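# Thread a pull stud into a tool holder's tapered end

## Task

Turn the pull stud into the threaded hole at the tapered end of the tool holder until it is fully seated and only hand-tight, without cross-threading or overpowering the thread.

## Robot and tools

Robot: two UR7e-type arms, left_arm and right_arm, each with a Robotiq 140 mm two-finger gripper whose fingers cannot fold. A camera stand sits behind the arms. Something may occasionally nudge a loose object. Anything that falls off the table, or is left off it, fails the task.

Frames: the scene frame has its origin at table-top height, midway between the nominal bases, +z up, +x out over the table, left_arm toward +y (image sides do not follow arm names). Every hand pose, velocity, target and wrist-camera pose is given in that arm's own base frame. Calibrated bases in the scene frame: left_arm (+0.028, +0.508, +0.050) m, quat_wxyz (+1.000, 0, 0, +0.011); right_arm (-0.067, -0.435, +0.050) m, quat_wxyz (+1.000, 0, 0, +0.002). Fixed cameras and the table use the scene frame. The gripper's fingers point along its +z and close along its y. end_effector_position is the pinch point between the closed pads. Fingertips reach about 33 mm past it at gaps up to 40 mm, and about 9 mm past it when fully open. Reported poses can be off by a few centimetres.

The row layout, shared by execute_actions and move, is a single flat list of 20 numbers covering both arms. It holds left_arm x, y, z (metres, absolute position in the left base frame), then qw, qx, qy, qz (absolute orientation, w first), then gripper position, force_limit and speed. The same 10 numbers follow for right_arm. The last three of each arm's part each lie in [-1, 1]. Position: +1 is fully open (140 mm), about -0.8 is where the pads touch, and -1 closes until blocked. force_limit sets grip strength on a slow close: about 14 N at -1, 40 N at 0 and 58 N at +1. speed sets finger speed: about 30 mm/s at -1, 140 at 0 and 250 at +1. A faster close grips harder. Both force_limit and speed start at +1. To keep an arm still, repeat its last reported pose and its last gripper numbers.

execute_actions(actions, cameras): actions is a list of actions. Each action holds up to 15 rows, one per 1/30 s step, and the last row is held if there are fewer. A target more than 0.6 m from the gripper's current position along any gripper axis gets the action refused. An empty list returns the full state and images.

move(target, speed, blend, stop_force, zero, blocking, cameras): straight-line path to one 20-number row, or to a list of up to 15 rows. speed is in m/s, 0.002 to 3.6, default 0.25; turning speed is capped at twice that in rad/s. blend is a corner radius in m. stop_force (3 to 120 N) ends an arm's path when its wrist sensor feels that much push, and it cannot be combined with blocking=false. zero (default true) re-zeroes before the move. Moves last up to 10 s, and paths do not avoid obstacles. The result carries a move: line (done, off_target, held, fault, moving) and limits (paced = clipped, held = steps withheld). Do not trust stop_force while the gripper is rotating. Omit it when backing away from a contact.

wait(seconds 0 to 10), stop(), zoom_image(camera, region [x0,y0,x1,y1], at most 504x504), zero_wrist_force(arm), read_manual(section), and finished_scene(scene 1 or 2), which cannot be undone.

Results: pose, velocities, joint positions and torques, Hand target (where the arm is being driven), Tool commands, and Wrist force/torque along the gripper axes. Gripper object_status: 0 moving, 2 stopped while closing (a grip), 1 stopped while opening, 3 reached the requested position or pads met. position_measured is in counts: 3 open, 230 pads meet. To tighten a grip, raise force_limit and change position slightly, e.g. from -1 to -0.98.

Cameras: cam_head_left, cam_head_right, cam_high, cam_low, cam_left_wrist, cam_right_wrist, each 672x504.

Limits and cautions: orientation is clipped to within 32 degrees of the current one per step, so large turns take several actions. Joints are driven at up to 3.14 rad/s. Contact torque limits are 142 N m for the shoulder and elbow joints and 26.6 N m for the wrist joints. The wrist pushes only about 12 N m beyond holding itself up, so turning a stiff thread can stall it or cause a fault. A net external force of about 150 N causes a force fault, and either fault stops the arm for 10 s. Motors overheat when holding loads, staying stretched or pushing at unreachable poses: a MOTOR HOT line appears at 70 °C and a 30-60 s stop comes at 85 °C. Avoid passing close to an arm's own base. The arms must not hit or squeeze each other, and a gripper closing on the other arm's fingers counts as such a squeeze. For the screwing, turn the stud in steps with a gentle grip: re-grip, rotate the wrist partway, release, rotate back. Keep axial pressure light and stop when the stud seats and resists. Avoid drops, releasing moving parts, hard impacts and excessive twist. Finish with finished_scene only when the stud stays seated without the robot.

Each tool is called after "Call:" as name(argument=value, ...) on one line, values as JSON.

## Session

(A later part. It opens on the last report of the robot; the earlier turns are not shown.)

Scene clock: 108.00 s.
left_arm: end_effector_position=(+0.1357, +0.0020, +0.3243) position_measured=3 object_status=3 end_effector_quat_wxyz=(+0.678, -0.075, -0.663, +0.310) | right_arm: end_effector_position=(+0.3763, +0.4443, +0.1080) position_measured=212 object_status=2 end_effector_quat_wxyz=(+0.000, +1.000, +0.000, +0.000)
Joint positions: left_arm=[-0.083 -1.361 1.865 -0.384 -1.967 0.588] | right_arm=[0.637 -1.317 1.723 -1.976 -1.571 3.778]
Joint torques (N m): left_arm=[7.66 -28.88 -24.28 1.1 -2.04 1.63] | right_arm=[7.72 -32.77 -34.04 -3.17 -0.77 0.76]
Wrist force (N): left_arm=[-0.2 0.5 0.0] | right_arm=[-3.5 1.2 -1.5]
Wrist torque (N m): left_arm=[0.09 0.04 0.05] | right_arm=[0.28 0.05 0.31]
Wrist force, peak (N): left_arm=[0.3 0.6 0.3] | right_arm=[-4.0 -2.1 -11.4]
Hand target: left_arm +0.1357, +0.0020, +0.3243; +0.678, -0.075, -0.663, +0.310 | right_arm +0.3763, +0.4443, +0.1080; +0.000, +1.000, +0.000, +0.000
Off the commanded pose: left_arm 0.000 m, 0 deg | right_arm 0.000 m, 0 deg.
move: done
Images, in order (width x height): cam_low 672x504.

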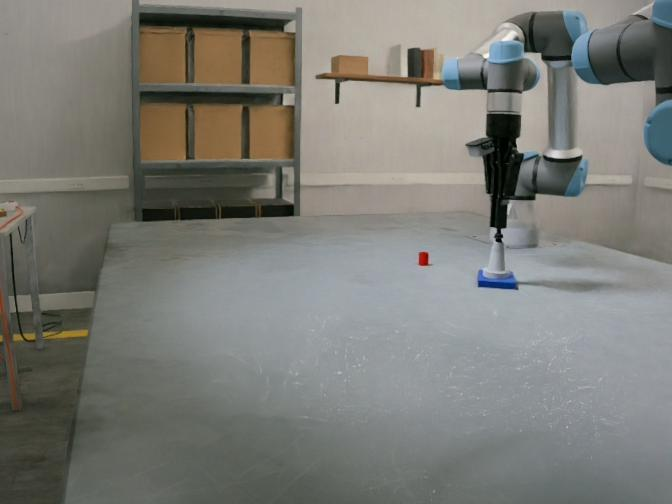

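Call:
move(target=[[0.1357,0.0020,0.3243,0.678,-0.075,-0.663,0.310,1,1,1,0.3763,0.4443,0.108,0,1,0,0,-0.4,0,-0.8],[0.1357,0.0020,0.3243,0.678,-0.075,-0.663,0.310,1,1,1,0.3738,0.4443,0.108,0,1,0,0,-0.4,0,-0.8]], speed=0.05)

Call:
move(target=[[0.1357,0.0020,0.3243,0.678,-0.075,-0.663,0.310,1,1,1,0.3738,0.4443,0.108,0,0.7071,0.7071,0,-0.4,0,-0.8],[0.1357,0.0020,0.3243,0.678,-0.075,-0.663,0.310,1,1,1,0.3738,0.4443,0.108,0,0,1,0,-0.4,0,-0.8],[0.1357,0.0020,0.3243,0.678,-0.075,-0.663,0.310,1,1,1,0.3738,0.4443,0.108,0,-0.7071,0.7071,0,-0.4,0,-0.8],[0.1357,0.0020,0.3243,0.678,-0.075,-0.663,0.310,1,1,1,0.3738,0.4443,0.108,0,1,0,0,-0.4,0,-0.8],[0.1357,0.0020,0.3243,0.678,-0.075,-0.663,0.310,1,1,1,0.3738,0.4443,0.108,0,0.7071,0.7071,0,-0.4,0,-0.8],[0.1357,0.0020,0.3243,0.678,-0.075,-0.663,0.310,1,1,1,0.3738,0.4443,0.108,0,0,1,0,-0.4,0,-0.8]], speed=1.1, blend=0.01, cameras=["cam_low"])

Call:
zoom_image(camera="cam_low", region=[463, 205, 533, 275])

Call:
move(target=[0.1357,0.0020,0.3243,0.678,-0.075,-0.663,0.310,1,1,1,0.3738,0.4443,0.108,0,0,1,0,-1,-0.05,-1])

Call:
move(target=[[0.1357,0.0020,0.3243,0.678,-0.075,-0.663,0.310,1,1,1,0.3738,0.4443,0.1075,0,0.7071,0.7071,0,-1,-0.05,-1],[0.1357,0.0020,0.3243,0.678,-0.075,-0.663,0.310,1,1,1,0.3738,0.4443,0.107,0,1,0,0,-1,-0.05,-1],[0.1357,0.0020,0.3243,0.678,-0.075,-0.663,0.310,1,1,1,0.3738,0.4443,0.1064,0,0.7071,-0.7071,0,-1,-0.05,-1],[0.1357,0.0020,0.3243,0.678,-0.075,-0.663,0.310,1,1,1,0.3738,0.4443,0.1059,0,0,-1,0,-1,-0.05,-1],[0.1357,0.0020,0.3243,0.678,-0.075,-0.663,0.310,1,1,1,0.3738,0.4443,0.1054,0,-0.7071,-0.7071,0,-1,-0.05,-1],[0.1357,0.0020,0.3243,0.678,-0.075,-0.663,0.310,1,1,1,0.3738,0.4443,0.1049,0,-1,0,0,-1,-0.05,-1],[0.1357,0.0020,0.3243,0.678,-0.075,-0.663,0.310,1,1,1,0.3738,0.4443,0.1043,0,-0.7071,0.7071,0,-1,-0.05,-1]], cameras=["cam_low"], speed=0.7, blend=0.001)

Call:
zoom_image(camera="cam_low", region=[463, 205, 533, 275])

Scene clock: 137.73 s.
left_arm: end_effector_position=(+0.1357, +0.0020, +0.3243) position_measured=3 object_status=3 end_effector_quat_wxyz=(+0.678, -0.075, -0.663, +0.310) | right_arm: end_effector_position=(+0.3738, +0.4443, +0.1080) position_measured=179 object_status=3 end_effector_quat_wxyz=(+0.000, +1.000, +0.000, +0.000)
Joint positions: left_arm=[-0.083 -1.361 1.865 -0.384 -1.967 0.588] | right_arm=[0.64 -1.321 1.727 -1.978 -1.571 3.781]
Joint torques (N m): left_arm=[7.52 -28.06 -24.43 1.24 -2.03 1.6] | right_arm=[4.9 -43.78 -21.76 -4.3 1.41 1]
Wrist force (N): left_arm=[-0.2 0.4 0.2] | right_arm=[-1.8 1.0 -1.3]
Wrist torque (N m): left_arm=[0.07 0.04 0.06] | right_arm=[0.28 0.09 0.18]
Wrist force, peak (N): left_arm=[-0.5 0.4 -0.3] | right_arm=[-3.9 1.3 -3.1]
Hand target: left_arm +0.1357, +0.0020, +0.3243; +0.678, -0.075, -0.663, +0.310 | right_arm +0.3738, +0.4443, +0.1080; +0.000, +1.000, +0.000, +0.000
Off the commanded pose: left_arm 0.000 m, 0 deg | right_arm 0.000 m, 0 deg.
move: done

Scene clock: 142.83 s.
left_arm: end_effector_position=(+0.1357, +0.0020, +0.3243) position_measured=3 object_status=3 end_effector_quat_wxyz=(+0.678, -0.075, -0.663, +0.310) | right_arm: end_effector_position=(+0.3738, +0.4443, +0.1080) position_measured=179 object_status=3 end_effector_quat_wxyz=(+0.000, +0.000, +1.000, +0.000)
Joint positions: left_arm=[-0.083 -1.361 1.865 -0.384 -1.967 0.588] | right_arm=[0.64 -1.321 1.727 -1.977 -1.571 -5.643]
Joint torques (N m): left_arm=[7.06 -27.35 -23.74 1.43 -2.08 1.54] | right_arm=[-5.43 -46.13 -17.7 -1.49 0.32 -0.78]
Wrist force (N): left_arm=[-0.2 0.5 0.0] | right_arm=[-1.3 0.4 -1.2]
Wrist torque (N m): left_arm=[0.11 0.03 0.07] | right_arm=[0.14 0.03 0.21]
Wrist force, peak (N): left_arm=[0.6 0.4 -0.2] | right_arm=[-1.8 1.1 -1.7]
Hand target: left_arm +0.1357, +0.0020, +0.3243; +0.678, -0.075, -0.663, +0.310 | right_arm +0.3738, +0.4443, +0.1080; +0.000, +0.000, +1.000, +0.000
Off the commanded pose: left_arm 0.000 m, 0 deg | right_arm 0.000 m, 0 deg.
move: done
Images, in order (width x height): cam_low 672x504.

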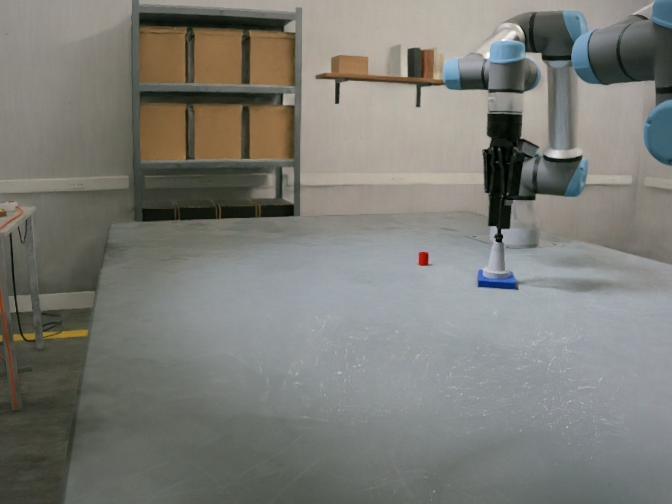

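Scaled by 7.200 from the camera's 672x504 image, which has a finer 960x720 frame.

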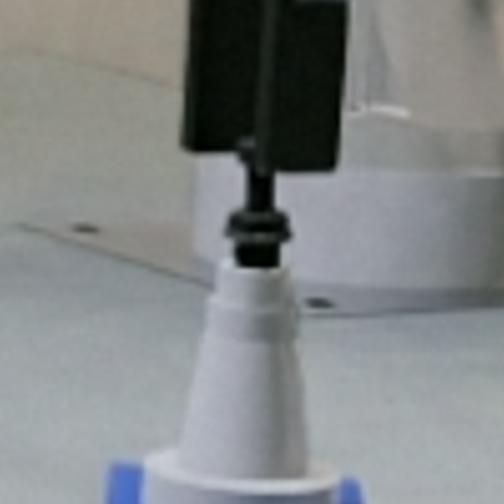

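Scene clock: 143.77 s.
left_arm: end_effector_position=(+0.1357, +0.0020, +0.3243) position_measured=3 object_status=3 end_effector_quat_wxyz=(+0.678, -0.075, -0.663, +0.310) | right_arm: end_effector_position=(+0.3738, +0.4443, +0.1080) position_measured=210 object_status=0 end_effector_quat_wxyz=(+0.000, +0.000, +1.000, +0.000)
Joint positions: left_arm=[-0.083 -1.361 1.865 -0.384 -1.967 0.588] | right_arm=[0.64 -1.321 1.727 -1.977 -1.571 -5.643]
Joint torques (N m): left_arm=[7.36 -27.5 -24.82 1.41 -1.98 1.52] | right_arm=[3.84 -44.07 -18.75 -2.22 -1.86 -1.37]
Wrist force (N): left_arm=[-0.1 0.1 0.0] | right_arm=[-1.6 0.6 -4.1]
Wrist torque (N m): left_arm=[0.02 0.03 0.06] | right_arm=[0.15 0.06 0.21]
Wrist force, peak (N): left_arm=[-0.3 0.3 0.4] | right_arm=[-1.7 0.8 -4.0]
Hand target: left_arm +0.1357, +0.0020, +0.3243; +0.678, -0.075, -0.663, +0.310 | right_arm +0.3738, +0.4443, +0.1080; +0.000, +0.000, +1.000, +0.000
Off the commanded pose: left_arm 0.000 m, 0 deg | right_arm 0.000 m, 0 deg.
move: done

Scene clock: 152.97 s.
left_arm: end_effector_position=(+0.1357, +0.0020, +0.3243) position_measured=3 object_status=3 end_effector_quat_wxyz=(+0.678, -0.075, -0.663, +0.310) | right_arm: end_effector_position=(+0.3738, +0.4443, +0.1043) position_measured=210 object_status=2 end_effector_quat_wxyz=(+0.000, +0.707, -0.707, +0.000)
Joint positions: left_arm=[-0.083 -1.361 1.865 -0.384 -1.967 0.588] | right_arm=[0.64 -1.317 1.733 -1.987 -1.571 5.352]
Joint torques (N m): left_arm=[6.81 -25.73 -23.98 1.79 -2.03 1.44] | right_arm=[-4.29 -27.61 -47.49 -10.99 -2.56 0.73]
Wrist force (N): left_arm=[-0.1 0.4 0.4] | right_arm=[13.4 24.0 -0.1]
Wrist torque (N m): left_arm=[0.08 0.02 0.06] | right_arm=[-1.11 -0.12 0.22]
Wrist force, peak (N): left_arm=[-0.4 0.4 0.3] | right_arm=[-18.2 -26.6 -3.3]
Hand target: left_arm +0.1357, +0.0020, +0.3243; +0.678, -0.075, -0.663, +0.310 | right_arm +0.3738, +0.4443, +0.1043; +0.000, +0.707, -0.707, +0.000
Off the commanded pose: left_arm 0.000 m, 0 deg | right_arm 0.000 m, 0 deg.
move: done; blend cut to 0 m at target 1
Images, in order (width x height): cam_low 672x504.

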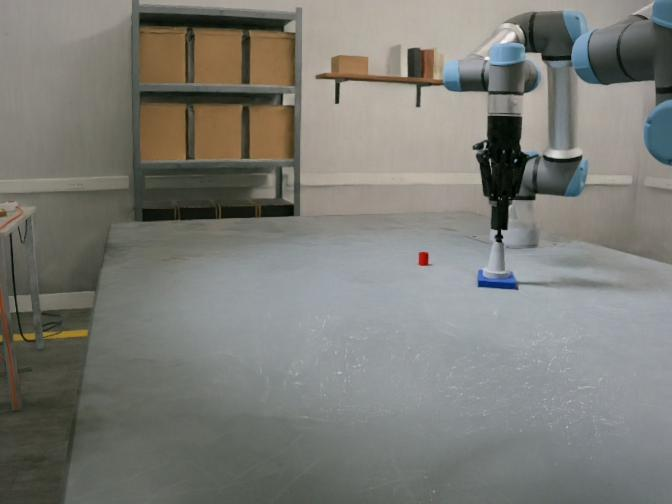

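Scaled by 7.200 from the camera's 672x504 image, which has a finer 960x720 frame.

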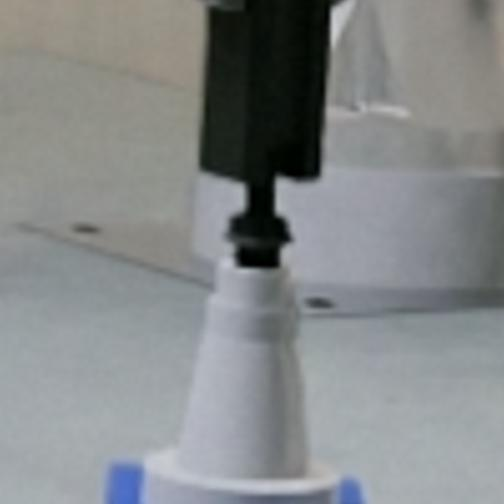

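Call:
move(target=[[0.1357,0.0020,0.3243,0.678,-0.075,-0.663,0.310,1,1,1,0.3738,0.4443,0.1048,0,-0.7071,0.7071,0,-0.4,-0.05,-0.8],[0.1357,0.0020,0.3243,0.678,-0.075,-0.663,0.310,1,1,1,0.3738,0.4443,0.1055,0,-0.7071,0.7071,0,-0.4,-0.05,-0.8]], cameras=["cam_low","cam_right_wrist"])

Call:
zoom_image(camera="cam_low", region=[463, 205, 533, 275])

Call:
zoom_image(camera="cam_right_wrist", region=[270, 140, 450, 320])

Call:
move(target=[[0.1357,0.0020,0.3243,0.678,-0.075,-0.663,0.310,1,1,1,0.3738,0.4443,0.1055,0,-1,0,0,-0.4,-0.05,-0.8],[0.1357,0.0020,0.3243,0.678,-0.075,-0.663,0.310,1,1,1,0.3738,0.4443,0.1055,0,-0.7071,-0.7071,0,-0.4,-0.05,-0.8],[0.1357,0.0020,0.3243,0.678,-0.075,-0.663,0.310,1,1,1,0.3738,0.4443,0.1055,0,0,-1,0,-0.4,-0.05,-0.8]], cameras=["cam_low","cam_right_wrist"], blend=0.01, speed=1.1)

Call:
zoom_image(camera="cam_right_wrist", region=[270, 140, 450, 320])

Call:
move(target=[[0.1357,0.0020,0.3243,0.678,-0.075,-0.663,0.310,1,1,1,0.3738,0.4443,0.1055,0,0.7071,-0.7071,0,-0.4,-0.05,-0.8]], cameras=["cam_head_left","cam_right_wrist"], speed=1.1)

Call:
zoom_image(camera="cam_right_wrist", region=[270, 140, 450, 320])

Scene clock: 179.93 s.
left_arm: end_effector_position=(+0.1357, +0.0020, +0.3243) position_measured=3 object_status=3 end_effector_quat_wxyz=(+0.678, -0.075, -0.663, +0.310) | right_arm: end_effector_position=(+0.3738, +0.4443, +0.1055) position_measured=179 object_status=3 end_effector_quat_wxyz=(+0.000, +0.707, -0.707, +0.000)
Joint positions: left_arm=[-0.083 -1.361 1.865 -0.384 -1.967 0.588] | right_arm=[0.64 -1.318 1.731 -1.984 -1.571 5.352]
Joint torques (N m): left_arm=[7.34 -25.28 -24.25 1.9 -1.94 1.59] | right_arm=[8.53 -46.42 -32.25 -1.61 -0.86 0.05]
Wrist force (N): left_arm=[-0.1 0.1 0.2] | right_arm=[-3.7 -2.4 -1.7]
Wrist torque (N m): left_arm=[0.01 0.02 0.06] | right_arm=[-0.44 0.49 0.34]
Wrist force, peak (N): left_arm=[-0.5 0.3 0.2] | right_arm=[13.3 24.5 -0.1]
Hand target: left_arm +0.1357, +0.0020, +0.3243; +0.678, -0.075, -0.663, +0.310 | right_arm +0.3738, +0.4443, +0.1055; +0.000, +0.707, -0.707, +0.000
Off the commanded pose: left_arm 0.000 m, 0 deg | right_arm 0.000 m, 0 deg.
move: done
Images, in order (width x height): cam_low 672x504, cam_right_wrist 672x504.

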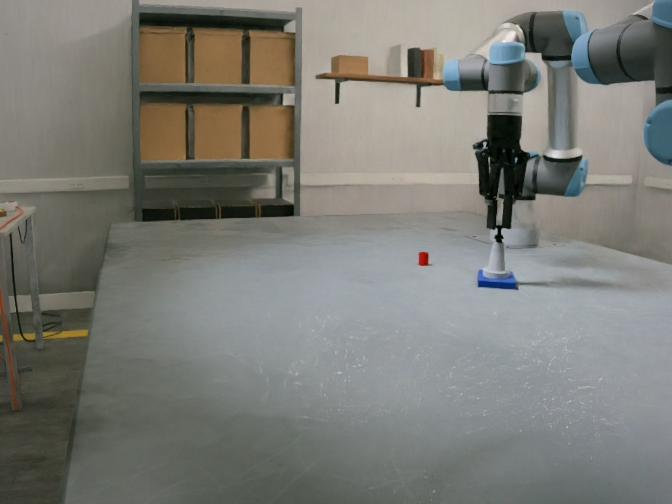

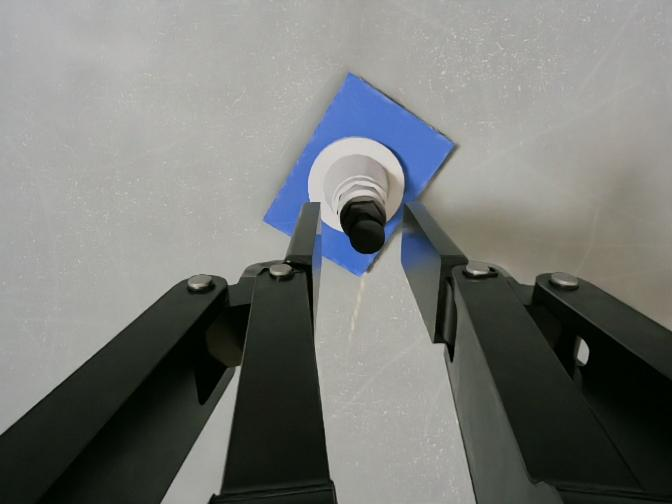

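Scaled by 7.200 from the camera's 672x504 image, which has a finer 960x720 frame.

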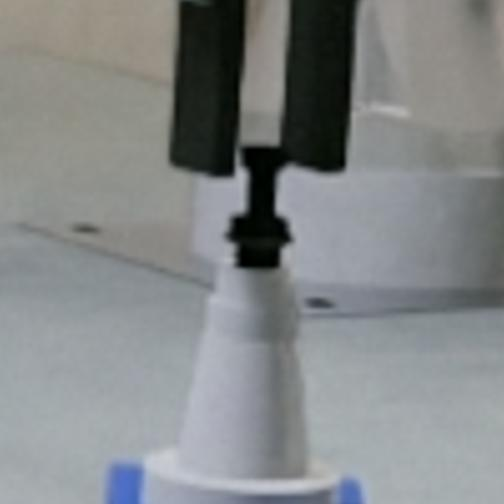

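Scaled by 2.800 from the camera's 672x504 image, which has a finer 960x720 frame.

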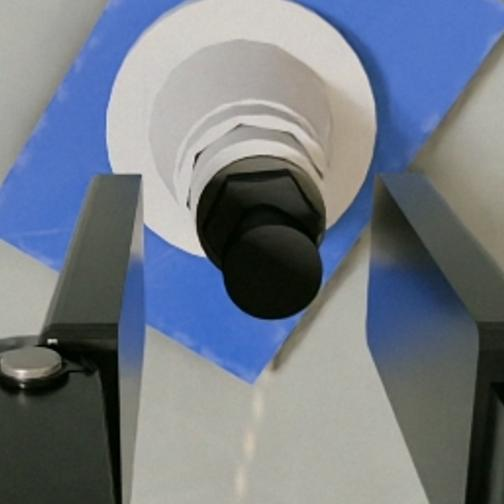

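Scene clock: 182.90 s.
left_arm: end_effector_position=(+0.1357, +0.0020, +0.3243) position_measured=3 object_status=3 end_effector_quat_wxyz=(+0.678, -0.075, -0.663, +0.310) | right_arm: end_effector_position=(+0.3738, +0.4443, +0.1055) position_measured=179 object_status=3 end_effector_quat_wxyz=(+0.000, +0.000, +1.000, +0.000)
Joint positions: left_arm=[-0.083 -1.361 1.865 -0.384 -1.967 0.588] | right_arm=[0.64 -1.318 1.731 -1.984 -1.571 0.64]
Joint torques (N m): left_arm=[5.35 -24.44 -24.11 2.02 -2 1.63] | right_arm=[-5.78 -46.78 -16.54 -1.48 0.45 -0.57]
Wrist force (N): left_arm=[0.0 0.2 -0.1] | right_arm=[-3.6 -2.9 -1.8]
Wrist torque (N m): left_arm=[0.05 0.01 0.06] | right_arm=[-0.54 0.50 0.21]
Wrist force, peak (N): left_arm=[-0.4 0.5 -0.3] | right_arm=[-3.8 -3.2 -1.9]
Hand target: left_arm +0.1357, +0.0020, +0.3243; +0.678, -0.075, -0.663, +0.310 | right_arm +0.3738, +0.4443, +0.1055; +0.000, +0.000, +1.000, +0.000
Off the commanded pose: left_arm 0.000 m, 0 deg | right_arm 0.000 m, 0 deg.
move: done
Images, in order (width x height): cam_low 672x504, cam_right_wrist 672x504.

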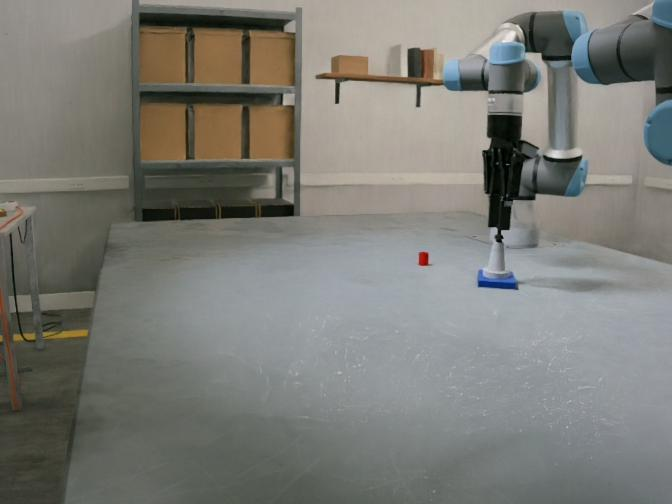

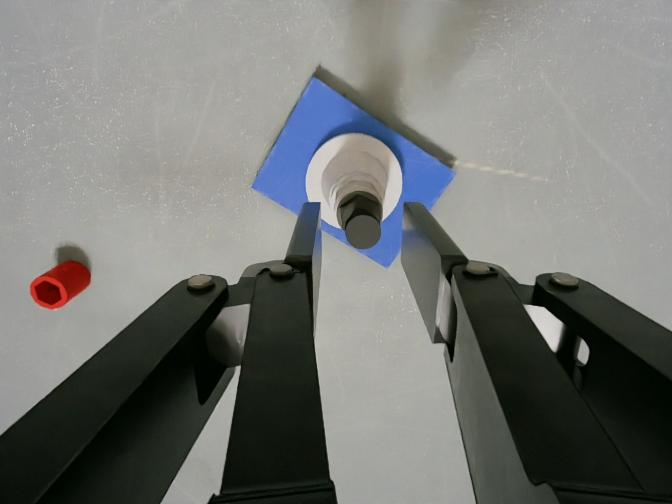

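Scaled by 2.800 from the camera's 672x504 image, which has a finer 960x720 frame.

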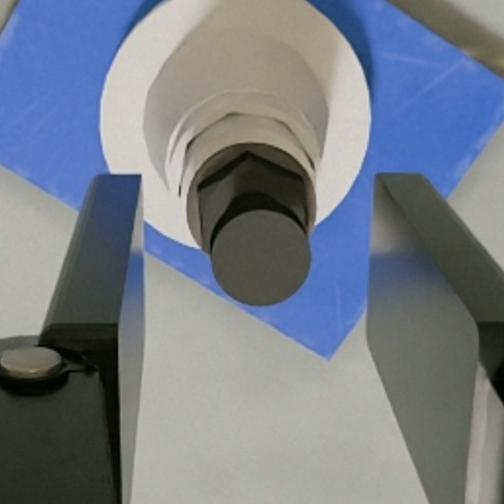

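Scene clock: 184.43 s.
left_arm: end_effector_position=(+0.1357, +0.0020, +0.3243) position_measured=3 object_status=3 end_effector_quat_wxyz=(+0.678, -0.075, -0.663, +0.310) | right_arm: end_effector_position=(+0.3738, +0.4443, +0.1055) position_measured=179 object_status=3 end_effector_quat_wxyz=(+0.000, +0.707, -0.707, +0.000)
Joint positions: left_arm=[-0.083 -1.361 1.865 -0.384 -1.967 0.588] | right_arm=[0.64 -1.318 1.731 -1.984 -1.571 -0.931]
Joint torques (N m): left_arm=[6.68 -24.08 -24.33 2 -1.97 1.48] | right_arm=[-6.58 -47.23 -16.59 -1.32 0.34 -0.73]
Wrist force (N): left_arm=[0.0 0.1 0.2] | right_arm=[-3.6 -2.4 -1.8]
Wrist torque (N m): left_arm=[0.01 0.00 0.06] | right_arm=[-0.44 0.48 0.22]
Wrist force, peak (N): left_arm=[-0.6 0.2 -0.2] | right_arm=[-3.9 -2.7 -2.1]
Hand target: left_arm +0.1357, +0.0020, +0.3243; +0.678, -0.075, -0.663, +0.310 | right_arm +0.3738, +0.4443, +0.1055; +0.000, +0.707, -0.707, +0.000
Off the commanded pose: left_arm 0.000 m, 0 deg | right_arm 0.000 m, 0 deg.
move: done
Images, in order (width x height): cam_head_left 672x504, cam_right_wrist 672x504.

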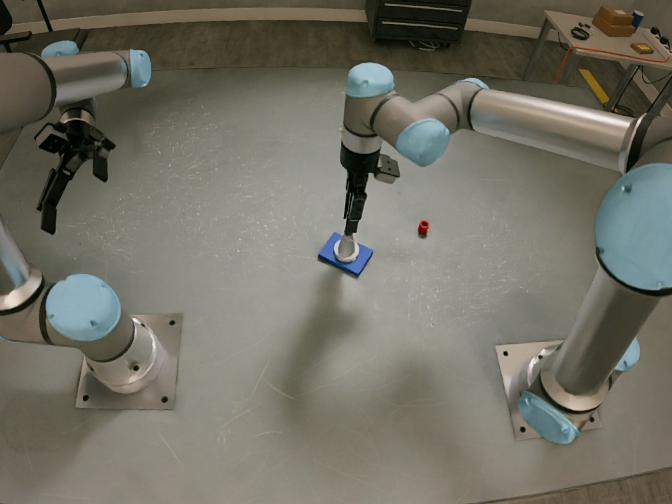

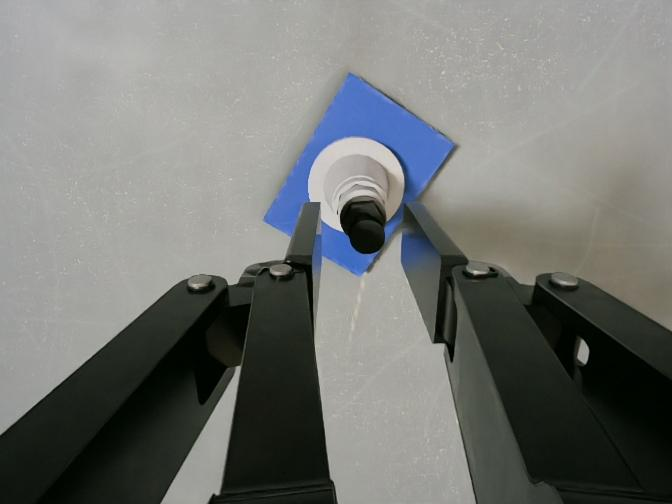

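Scaled by 2.800 from the camera's 672x504 image, which has a finer 960x720 frame.

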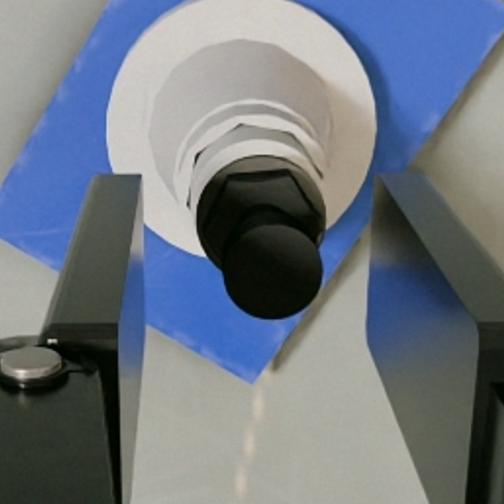

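Call:
move(target=[[0.1357,0.0020,0.3243,0.678,-0.075,-0.663,0.310,1,1,1,0.3722,0.4446,0.1055,0,1,0,0,-0.4,-0.05,-0.8],[0.1357,0.0020,0.3243,0.678,-0.075,-0.663,0.310,1,1,1,0.3722,0.4446,0.1055,0,0.7071,0.7071,0,-0.4,-0.05,-0.8],[0.1357,0.0020,0.3243,0.678,-0.075,-0.663,0.310,1,1,1,0.3722,0.4446,0.1055,0,0,1,0,-0.4,-0.05,-0.8]], blend=0.01, speed=1.1)

Call:
move(target=[0.1357,0.0020,0.3243,0.678,-0.075,-0.663,0.310,1,1,1,0.3722,0.4446,0.1055,0,0,1,0,-1,-0.05,-1])

Call:
move(target=[[0.1357,0.0020,0.3243,0.678,-0.075,-0.663,0.310,1,1,1,0.3722,0.4446,0.105,0,0.7071,0.7071,0,-1,-0.05,-1],[0.1357,0.0020,0.3243,0.678,-0.075,-0.663,0.310,1,1,1,0.3722,0.4446,0.1045,0,1,0,0,-1,-0.05,-1],[0.1357,0.0020,0.3243,0.678,-0.075,-0.663,0.310,1,1,1,0.3722,0.4446,0.104,0,0.7071,-0.7071,0,-1,-0.05,-1]], cameras=["cam_low"], speed=0.5, blend=0.001)

Call:
zoom_image(camera="cam_low", region=[463, 205, 533, 275])

Scene clock: 204.67 s.
left_arm: end_effector_position=(+0.1357, +0.0020, +0.3243) position_measured=3 object_status=3 end_effector_quat_wxyz=(+0.678, -0.075, -0.663, +0.310) | right_arm: end_effector_position=(+0.3722, +0.4446, +0.1055) position_measured=179 object_status=3 end_effector_quat_wxyz=(+0.000, +0.000, +1.000, +0.000)
Joint positions: left_arm=[-0.083 -1.361 1.865 -0.384 -1.967 0.588] | right_arm=[0.642 -1.32 1.734 -1.984 -1.571 -5.641]
Joint torques (N m): left_arm=[6.53 -23.53 -24.5 2.2 -1.97 1.58] | right_arm=[-6.81 -46.7 -17.06 -1.34 0.46 -0.74]
Wrist force (N): left_arm=[0.1 -0.2 0.2] | right_arm=[-3.7 -2.8 -1.9]
Wrist torque (N m): left_arm=[-0.05 -0.02 0.06] | right_arm=[-0.54 0.51 0.21]
Wrist force, peak (N): left_arm=[0.0 0.6 -0.3] | right_arm=[-3.8 -3.1 -1.9]
Hand target: left_arm +0.1357, +0.0020, +0.3243; +0.678, -0.075, -0.663, +0.310 | right_arm +0.3722, +0.4446, +0.1055; +0.000, +0.000, +1.000, +0.000
Off the commanded pose: left_arm 0.000 m, 0 deg | right_arm 0.000 m, 0 deg.
move: done

Scene clock: 205.60 s.
left_arm: end_effector_position=(+0.1357, +0.0020, +0.3243) position_measured=3 object_status=3 end_effector_quat_wxyz=(+0.678, -0.075, -0.663, +0.310) | right_arm: end_effector_position=(+0.3722, +0.4446, +0.1055) position_measured=210 object_status=0 end_effector_quat_wxyz=(+0.000, +0.000, +1.000, +0.000)
Joint positions: left_arm=[-0.083 -1.361 1.865 -0.384 -1.967 0.588] | right_arm=[0.642 -1.32 1.734 -1.984 -1.571 -5.641]
Joint torques (N m): left_arm=[6.05 -22.74 -23.65 2.31 -2.01 1.62] | right_arm=[1.69 -44.12 -18.68 -1.68 -1.85 -1.58]
Wrist force (N): left_arm=[0.1 0.2 0.2] | right_arm=[-3.7 -3.2 -4.4]
Wrist torque (N m): left_arm=[0.04 -0.04 0.05] | right_arm=[-0.58 0.50 0.21]
Wrist force, peak (N): left_arm=[0.2 0.4 0.3] | right_arm=[-3.8 -3.1 -4.6]
Hand target: left_arm +0.1357, +0.0020, +0.3243; +0.678, -0.075, -0.663, +0.310 | right_arm +0.3722, +0.4446, +0.1055; +0.000, +0.000, +1.000, +0.000
Off the commanded pose: left_arm 0.000 m, 0 deg | right_arm 0.000 m, 0 deg.
move: done

Scene clock: 211.50 s.
left_arm: end_effector_position=(+0.1357, +0.0020, +0.3243) position_measured=3 object_status=3 end_effector_quat_wxyz=(+0.678, -0.075, -0.663, +0.310) | right_arm: end_effector_position=(+0.3722, +0.4446, +0.1040) position_measured=210 object_status=2 end_effector_quat_wxyz=(+0.000, +0.707, -0.707, +0.000)
Joint positions: left_arm=[-0.083 -1.361 1.865 -0.384 -1.967 0.588] | right_arm=[0.642 -1.319 1.736 -1.988 -1.571 -0.929]
Joint torques (N m): left_arm=[5.32 -21.8 -23.96 2.41 -2.02 1.55] | right_arm=[3.53 -22.24 -34.51 -1.35 -1 0.66]
Wrist force (N): left_arm=[0.0 -0.1 0.0] | right_arm=[-3.8 -1.2 -1.3]
Wrist torque (N m): left_arm=[-0.01 0.00 0.06] | right_arm=[-0.49 0.47 0.34]
Wrist force, peak (N): left_arm=[0.0 0.5 0.4] | right_arm=[-9.8 -4.6 -11.1]
Hand target: left_arm +0.1357, +0.0020, +0.3243; +0.678, -0.075, -0.663, +0.310 | right_arm +0.3722, +0.4446, +0.1040; +0.000, +0.707, -0.707, +0.000
Off the commanded pose: left_arm 0.000 m, 0 deg | right_arm 0.000 m, 0 deg.
move: done; blend cut to 0 m at target 1
Images, in order (width x height): cam_low 672x504.

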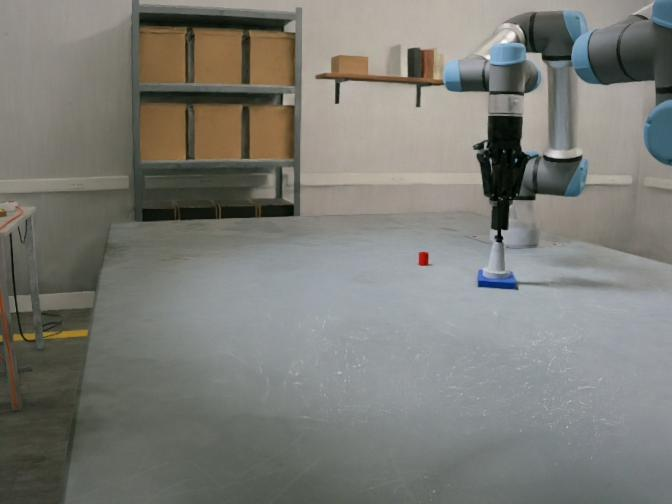

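Scaled by 7.200 from the camera's 672x504 image, which has a finer 960x720 frame.

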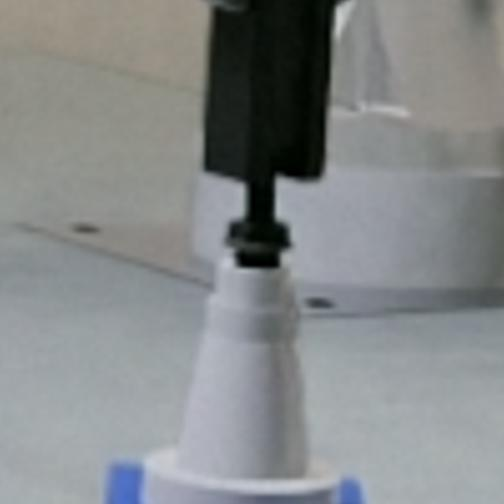

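Call:
move(target=[[0.1357,0.0020,0.3243,0.678,-0.075,-0.663,0.310,1,1,1,0.3722,0.4446,0.1035,0,0,-1,0,-1,-0.05,-1],[0.1357,0.0020,0.3243,0.678,-0.075,-0.663,0.310,1,1,1,0.3722,0.4446,0.103,0,-0.7071,-0.7071,0,-1,-0.05,-1],[0.1357,0.0020,0.3243,0.678,-0.075,-0.663,0.310,1,1,1,0.3722,0.4446,0.1025,0,-1,0,0,-1,-0.05,-1],[0.1357,0.0020,0.3243,0.678,-0.075,-0.663,0.310,1,1,1,0.3722,0.4446,0.102,0,-0.7071,0.7071,0,-1,-0.05,-1]], cameras=["cam_low"], speed=0.6, blend=0.001)

Call:
zoom_image(camera="cam_low", region=[463, 205, 533, 275])

Call:
move(target=[0.1357,0.0020,0.3243,0.678,-0.075,-0.663,0.310,1,1,1,0.3722,0.4446,0.102,0,-0.7071,0.7071,0,-0.4,-0.05,-0.8])

Call:
move(target=[[0.1357,0.0020,0.3243,0.678,-0.075,-0.663,0.310,1,1,1,0.3722,0.4446,0.102,0,-1,0,0,-0.4,-0.05,-0.8],[0.1357,0.0020,0.3243,0.678,-0.075,-0.663,0.310,1,1,1,0.3722,0.4446,0.102,0,-0.7071,-0.7071,0,-0.4,-0.05,-0.8],[0.1357,0.0020,0.3243,0.678,-0.075,-0.663,0.310,1,1,1,0.3722,0.4446,0.102,0,0,-1,0,-0.4,-0.05,-0.8],[0.1357,0.0020,0.3243,0.678,-0.075,-0.663,0.310,1,1,1,0.3722,0.4446,0.102,0,0.7071,-0.7071,0,-0.4,-0.05,-0.8],[0.1357,0.0020,0.3243,0.678,-0.075,-0.663,0.310,1,1,1,0.3722,0.4446,0.102,0,1,0,0,-0.4,-0.05,-0.8],[0.1357,0.0020,0.3243,0.678,-0.075,-0.663,0.310,1,1,1,0.3722,0.4446,0.102,0,0.7071,0.7071,0,-0.4,-0.05,-0.8],[0.1357,0.0020,0.3243,0.678,-0.075,-0.663,0.310,1,1,1,0.3722,0.4446,0.102,0,0,1,0,-0.4,-0.05,-0.8]], blend=0.01, speed=1.1, cameras=["cam_low","cam_right_wrist"])

Call:
zoom_image(camera="cam_low", region=[463, 205, 533, 275])

Call:
zoom_image(camera="cam_right_wrist", region=[270, 140, 450, 320])

Scene clock: 238.07 s.
left_arm: end_effector_position=(+0.1357, +0.0020, +0.3243) position_measured=3 object_status=3 end_effector_quat_wxyz=(+0.678, -0.075, -0.663, +0.310) | right_arm: end_effector_position=(+0.3722, +0.4446, +0.1020) position_measured=210 object_status=2 end_effector_quat_wxyz=(+0.000, +0.707, -0.707, +0.000)
Joint positions: left_arm=[-0.083 -1.361 1.865 -0.384 -1.967 0.588] | right_arm=[0.642 -1.317 1.739 -1.993 -1.571 5.354]
Joint torques (N m): left_arm=[5.23 -22.2 -24.26 2.68 -2.01 1.5] | right_arm=[2.21 -28.48 -37.55 -2.29 -1.1 0.7]
Wrist force (N): left_arm=[0.0 0.2 0.1] | right_arm=[-5.3 -2.1 9.8]
Wrist torque (N m): left_arm=[0.03 -0.01 0.06] | right_arm=[-0.51 0.50 0.34]
Wrist force, peak (N): left_arm=[-0.3 0.5 0.1] | right_arm=[-4.1 -2.1 11.2]
Hand target: left_arm +0.1357, +0.0020, +0.3243; +0.678, -0.075, -0.663, +0.310 | right_arm +0.3722, +0.4446, +0.1020; +0.000, +0.707, -0.707, +0.000
Off the commanded pose: left_arm 0.000 m, 0 deg | right_arm 0.000 m, 0 deg.
move: done
Images, in order (width x height): cam_low 672x504.

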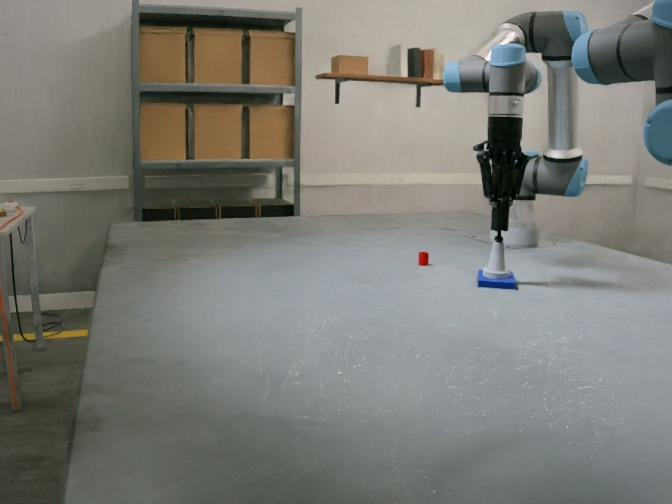

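Scaled by 7.200 from the camera's 672x504 image, which has a finer 960x720 frame.

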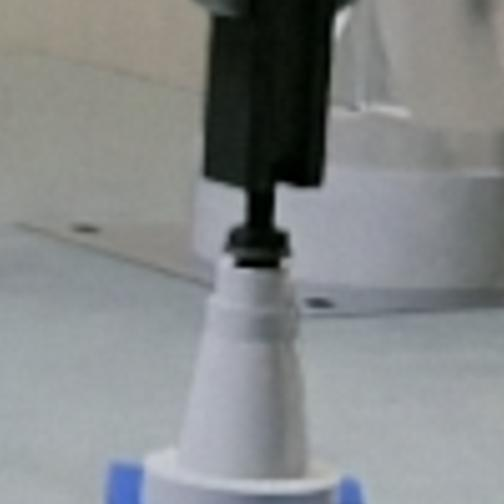

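Scene clock: 238.70 s.
left_arm: end_effector_position=(+0.1357, +0.0020, +0.3243) position_measured=3 object_status=3 end_effector_quat_wxyz=(+0.678, -0.075, -0.663, +0.310) | right_arm: end_effector_position=(+0.3722, +0.4446, +0.1020) position_measured=179 object_status=0 end_effector_quat_wxyz=(+0.000, +0.707, -0.707, +0.000)
Joint positions: left_arm=[-0.083 -1.361 1.865 -0.384 -1.967 0.588] | right_arm=[0.642 -1.317 1.739 -1.993 -1.571 5.354]
Joint torques (N m): left_arm=[5.13 -21.56 -24.53 2.75 -2.1 1.55] | right_arm=[-7.5 -31.42 -19 -2.08 1.55 1.3]
Wrist force (N): left_arm=[0.0 -0.1 -0.1] | right_arm=[-3.5 -2.5 -1.6]
Wrist torque (N m): left_arm=[-0.02 0.00 0.06] | right_arm=[-0.47 0.46 0.34]
Wrist force, peak (N): left_arm=[-0.1 0.4 0.0] | right_arm=[-5.4 -2.1 9.7]
Hand target: left_arm +0.1357, +0.0020, +0.3243; +0.678, -0.075, -0.663, +0.310 | right_arm +0.3722, +0.4446, +0.1020; +0.000, +0.707, -0.707, +0.000
Off the commanded pose: left_arm 0.000 m, 0 deg | right_arm 0.000 m, 0 deg.
move: done

Scene clock: 244.53 s.
left_arm: end_effector_position=(+0.1357, +0.0020, +0.3243) position_measured=3 object_status=3 end_effector_quat_wxyz=(+0.678, -0.075, -0.663, +0.310) | right_arm: end_effector_position=(+0.3722, +0.4446, +0.1020) position_measured=179 object_status=3 end_effector_quat_wxyz=(+0.000, +0.000, +1.000, +0.000)
Joint positions: left_arm=[-0.083 -1.361 1.865 -0.384 -1.967 0.588] | right_arm=[0.642 -1.317 1.739 -1.993 -1.571 -5.641]
Joint torques (N m): left_arm=[5.25 -21.24 -23.65 2.88 -2.09 1.64] | right_arm=[-5.86 -46.24 -16.77 -1.5 0.35 -0.65]
Wrist force (N): left_arm=[-0.2 0.2 -0.2] | right_arm=[-3.8 -3.0 -1.8]
Wrist torque (N m): left_arm=[0.04 0.03 0.05] | right_arm=[-0.57 0.54 0.21]
Wrist force, peak (N): left_arm=[-0.2 0.6 0.0] | right_arm=[-3.9 -2.9 -1.9]
Hand target: left_arm +0.1357, +0.0020, +0.3243; +0.678, -0.075, -0.663, +0.310 | right_arm +0.3722, +0.4446, +0.1020; +0.000, +0.000, +1.000, +0.000
Off the commanded pose: left_arm 0.000 m, 0 deg | right_arm 0.000 m, 0 deg.
move: done
Images, in order (width x height): cam_low 672x504, cam_right_wrist 672x504.

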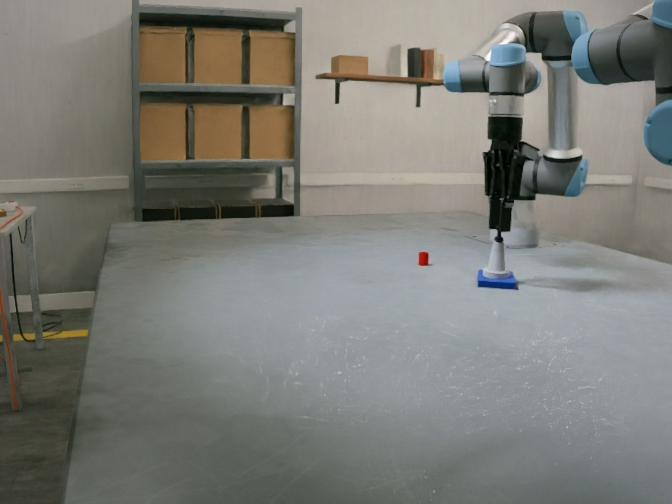

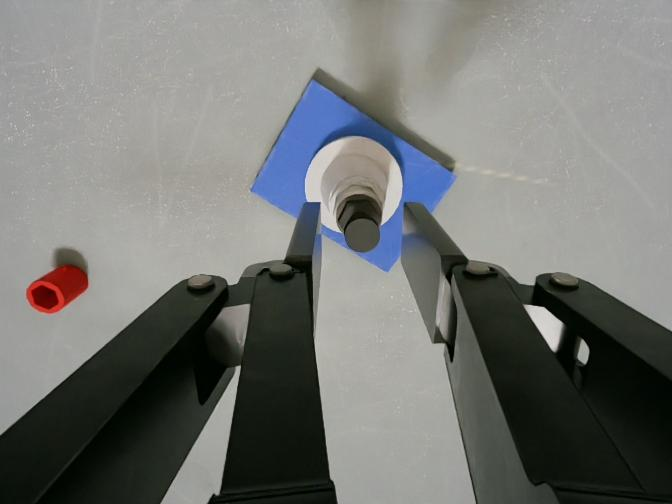

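Scaled by 7.200 from the camera's 672x504 image, which has a finer 960x720 frame.

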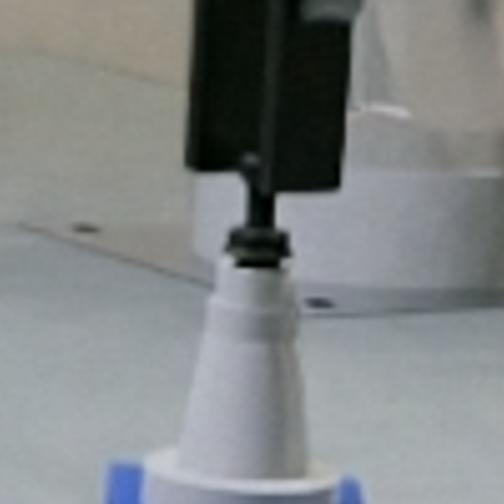

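Scaled by 2.800 from the camera's 672x504 image, which has a finer 960x720 frame.

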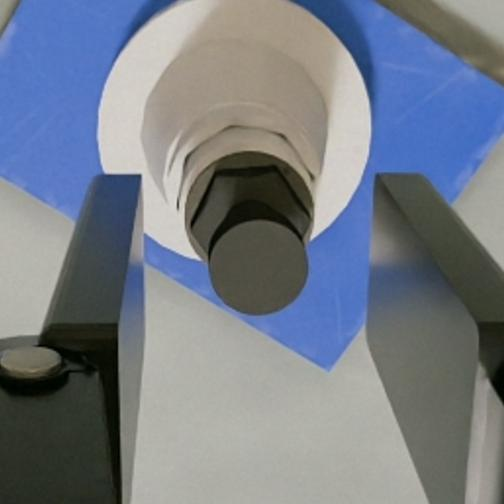

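Call:
move(target=[0.1357,0.0020,0.3243,0.678,-0.075,-0.663,0.310,1,1,1,0.3722,0.4446,0.102,0,0,1,0,-1,-0.05,-1])

Call:
move(target=[[0.1357,0.0020,0.3243,0.678,-0.075,-0.663,0.310,1,1,1,0.3722,0.4446,0.1015,0,0.7071,0.7071,0,-1,-0.05,-1],[0.1357,0.0020,0.3243,0.678,-0.075,-0.663,0.310,1,1,1,0.3722,0.4446,0.101,0,1,0,0,-1,-0.05,-1],[0.1357,0.0020,0.3243,0.678,-0.075,-0.663,0.310,1,1,1,0.3722,0.4446,0.1004,0,0.7071,-0.7071,0,-1,-0.05,-1],[0.1357,0.0020,0.3243,0.678,-0.075,-0.663,0.310,1,1,1,0.3722,0.4446,0.0999,0,0,-1,0,-1,-0.05,-1],[0.1357,0.0020,0.3243,0.678,-0.075,-0.663,0.310,1,1,1,0.3722,0.4446,0.0993,0,-0.7071,-0.7071,0,-1,-0.05,-1],[0.1357,0.0020,0.3243,0.678,-0.075,-0.663,0.310,1,1,1,0.3722,0.4446,0.0988,0,-1,0,0,-1,-0.05,-1],[0.1357,0.0020,0.3243,0.678,-0.075,-0.663,0.310,1,1,1,0.3722,0.4446,0.0983,0,-0.7071,0.7071,0,-1,-0.05,-1]], speed=0.7, blend=0.001)

Call:
move(target=[0.1357,0.0020,0.3243,0.678,-0.075,-0.663,0.310,1,1,1,0.3722,0.4446,0.0983,0,-0.7071,0.7071,0,-0.4,-0.05,-0.8])

Call:
move(target=[[0.1357,0.0020,0.3243,0.678,-0.075,-0.663,0.310,1,1,1,0.3722,0.4446,0.0983,0,-1,0,0,-0.4,-0.05,-0.8],[0.1357,0.0020,0.3243,0.678,-0.075,-0.663,0.310,1,1,1,0.3722,0.4446,0.0983,0,-0.7071,-0.7071,0,-0.4,-0.05,-0.8],[0.1357,0.0020,0.3243,0.678,-0.075,-0.663,0.310,1,1,1,0.3722,0.4446,0.0983,0,0,-1,0,-0.4,-0.05,-0.8],[0.1357,0.0020,0.3243,0.678,-0.075,-0.663,0.310,1,1,1,0.3722,0.4446,0.0983,0,0.7071,-0.7071,0,-0.4,-0.05,-0.8],[0.1357,0.0020,0.3243,0.678,-0.075,-0.663,0.310,1,1,1,0.3722,0.4446,0.0983,0,1,0,0,-0.4,-0.05,-0.8],[0.1357,0.0020,0.3243,0.678,-0.075,-0.663,0.310,1,1,1,0.3722,0.4446,0.0983,0,0.7071,0.7071,0,-0.4,-0.05,-0.8],[0.1357,0.0020,0.3243,0.678,-0.075,-0.663,0.310,1,1,1,0.3722,0.4446,0.0983,0,0,1,0,-0.4,-0.05,-0.8]], blend=0.01, speed=1.1, cameras=["cam_low","cam_right_wrist"])

Call:
zoom_image(camera="cam_low", region=[463, 205, 533, 275])

Call:
zoom_image(camera="cam_right_wrist", region=[270, 140, 450, 320])

Scene clock: 269.50 s.
left_arm: end_effector_position=(+0.1357, +0.0020, +0.3243) position_measured=3 object_status=3 end_effector_quat_wxyz=(+0.678, -0.075, -0.663, +0.310) | right_arm: end_effector_position=(+0.3722, +0.4446, +0.1020) position_measured=210 object_status=0 end_effector_quat_wxyz=(+0.000, +0.000, +1.000, +0.000)
Joint positions: left_arm=[-0.083 -1.361 1.865 -0.384 -1.967 0.588] | right_arm=[0.642 -1.317 1.739 -1.993 -1.571 -5.641]
Joint torques (N m): left_arm=[5.74 -22.21 -24.3 3.04 -2.01 1.65] | right_arm=[6.33 -38.94 -26.18 -3.94 -1.88 -1.13]
Wrist force (N): left_arm=[0.0 0.3 0.2] | right_arm=[-3.8 -3.3 -4.6]
Wrist torque (N m): left_arm=[0.07 0.01 0.06] | right_arm=[-0.55 0.53 0.21]
Wrist force, peak (N): left_arm=[0.0 0.6 -0.1] | right_arm=[-3.9 -3.3 -4.6]
Hand target: left_arm +0.1357, +0.0020, +0.3243; +0.678, -0.075, -0.663, +0.310 | right_arm +0.3722, +0.4446, +0.1020; +0.000, +0.000, +1.000, +0.000
Off the commanded pose: left_arm 0.000 m, 0 deg | right_arm 0.000 m, 0 deg.
move: done

Scene clock: 278.70 s.
left_arm: end_effector_position=(+0.1357, +0.0020, +0.3243) position_measured=3 object_status=3 end_effector_quat_wxyz=(+0.678, -0.075, -0.663, +0.310) | right_arm: end_effector_position=(+0.3722, +0.4446, +0.0983) position_measured=210 object_status=2 end_effector_quat_wxyz=(+0.000, +0.707, -0.707, +0.000)
Joint positions: left_arm=[-0.083 -1.361 1.865 -0.384 -1.967 0.588] | right_arm=[0.642 -1.313 1.745 -2.002 -1.571 5.354]
Joint torques (N m): left_arm=[3.99 -21.9 -23.41 3.34 -2.03 1.73] | right_arm=[1.69 -23.07 -35.85 -3.53 -0.61 0.63]
Wrist force (N): left_arm=[0.1 0.2 0.2] | right_arm=[-0.4 3.4 -1.9]
Wrist torque (N m): left_arm=[0.05 -0.03 0.07] | right_arm=[-0.67 0.44 0.25]
Wrist force, peak (N): left_arm=[0.1 0.6 -0.1] | right_arm=[-11.3 -4.7 -13.7]
Hand target: left_arm +0.1357, +0.0020, +0.3243; +0.678, -0.075, -0.663, +0.310 | right_arm +0.3722, +0.4446, +0.0983; +0.000, +0.707, -0.707, +0.000
Off the commanded pose: left_arm 0.000 m, 0 deg | right_arm 0.000 m, 0 deg.
move: done; blend cut to 0 m at target 1

Scene clock: 279.33 s.
left_arm: end_effector_position=(+0.1357, +0.0020, +0.3243) position_measured=3 object_status=3 end_effector_quat_wxyz=(+0.678, -0.075, -0.663, +0.310) | right_arm: end_effector_position=(+0.3722, +0.4446, +0.0983) position_measured=179 object_status=0 end_effector_quat_wxyz=(+0.000, +0.707, -0.707, +0.000)
Joint positions: left_arm=[-0.083 -1.361 1.865 -0.384 -1.967 0.588] | right_arm=[0.642 -1.313 1.744 -2.002 -1.571 5.354]
Joint torques (N m): left_arm=[4.96 -21.62 -23.24 3.31 -2.08 1.53] | right_arm=[-6.42 -25.42 -23.49 -3.6 1.45 1.42]
Wrist force (N): left_arm=[0.1 0.0 0.2] | right_arm=[-3.7 -2.5 -1.7]
Wrist torque (N m): left_arm=[0.01 -0.04 0.06] | right_arm=[-0.47 0.48 0.34]
Wrist force, peak (N): left_arm=[-0.1 0.5 0.1] | right_arm=[-3.7 -2.6 -1.7]
Hand target: left_arm +0.1357, +0.0020, +0.3243; +0.678, -0.075, -0.663, +0.310 | right_arm +0.3722, +0.4446, +0.0983; +0.000, +0.707, -0.707, +0.000
Off the commanded pose: left_arm 0.000 m, 0 deg | right_arm 0.000 m, 0 deg.
move: done

Scene clock: 285.17 s.
left_arm: end_effector_position=(+0.1357, +0.0020, +0.3243) position_measured=3 object_status=3 end_effector_quat_wxyz=(+0.678, -0.075, -0.663, +0.310) | right_arm: end_effector_position=(+0.3722, +0.4446, +0.0983) position_measured=179 object_status=3 end_effector_quat_wxyz=(+0.000, +0.000, +1.000, +0.000)
Joint positions: left_arm=[-0.083 -1.361 1.865 -0.384 -1.967 0.588] | right_arm=[0.642 -1.313 1.745 -2.002 -1.571 -5.641]
Joint torques (N m): left_arm=[4.13 -21.62 -23.8 3.44 -2.14 1.57] | right_arm=[-5.47 -46.87 -16.45 -1.36 0.44 -0.73]
Wrist force (N): left_arm=[0.0 0.1 -0.2] | right_arm=[-3.8 -2.9 -1.6]
Wrist torque (N m): left_arm=[0.03 0.00 0.06] | right_arm=[-0.55 0.54 0.21]
Wrist force, peak (N): left_arm=[-0.4 0.4 0.4] | right_arm=[-3.9 -3.0 -1.6]
Hand target: left_arm +0.1357, +0.0020, +0.3243; +0.678, -0.075, -0.663, +0.310 | right_arm +0.3722, +0.4446, +0.0983; +0.000, +0.000, +1.000, +0.000
Off the commanded pose: left_arm 0.000 m, 0 deg | right_arm 0.000 m, 0 deg.
move: done
Images, in order (width x height): cam_low 672x504, cam_right_wrist 672x504.

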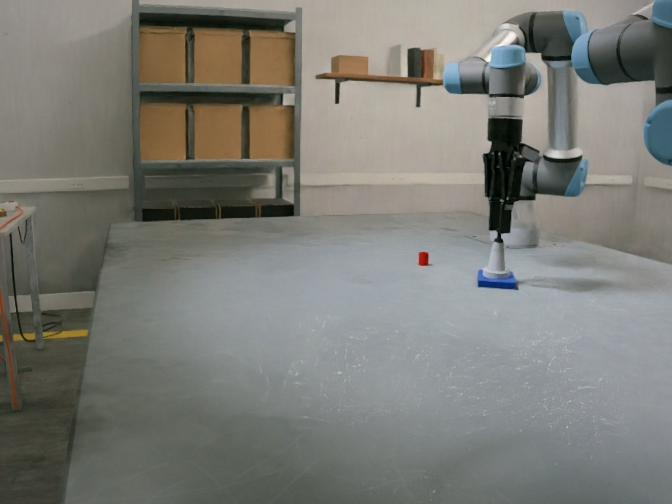

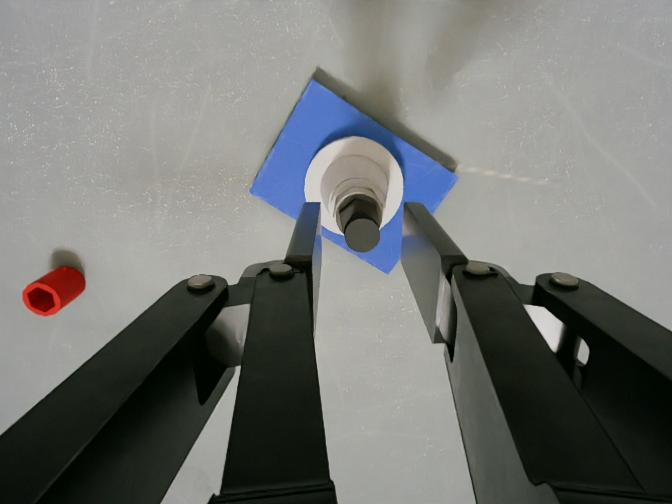

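Scaled by 7.200 from the camera's 672x504 image, which has a finer 960x720 frame.

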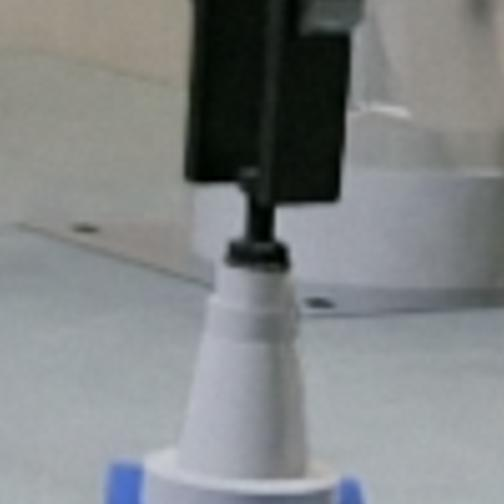

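Scaled by 2.800 from the camera's 672x504 image, which has a finer 960x720 frame.

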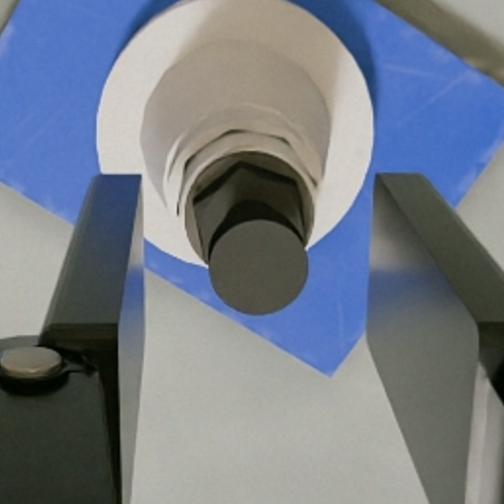

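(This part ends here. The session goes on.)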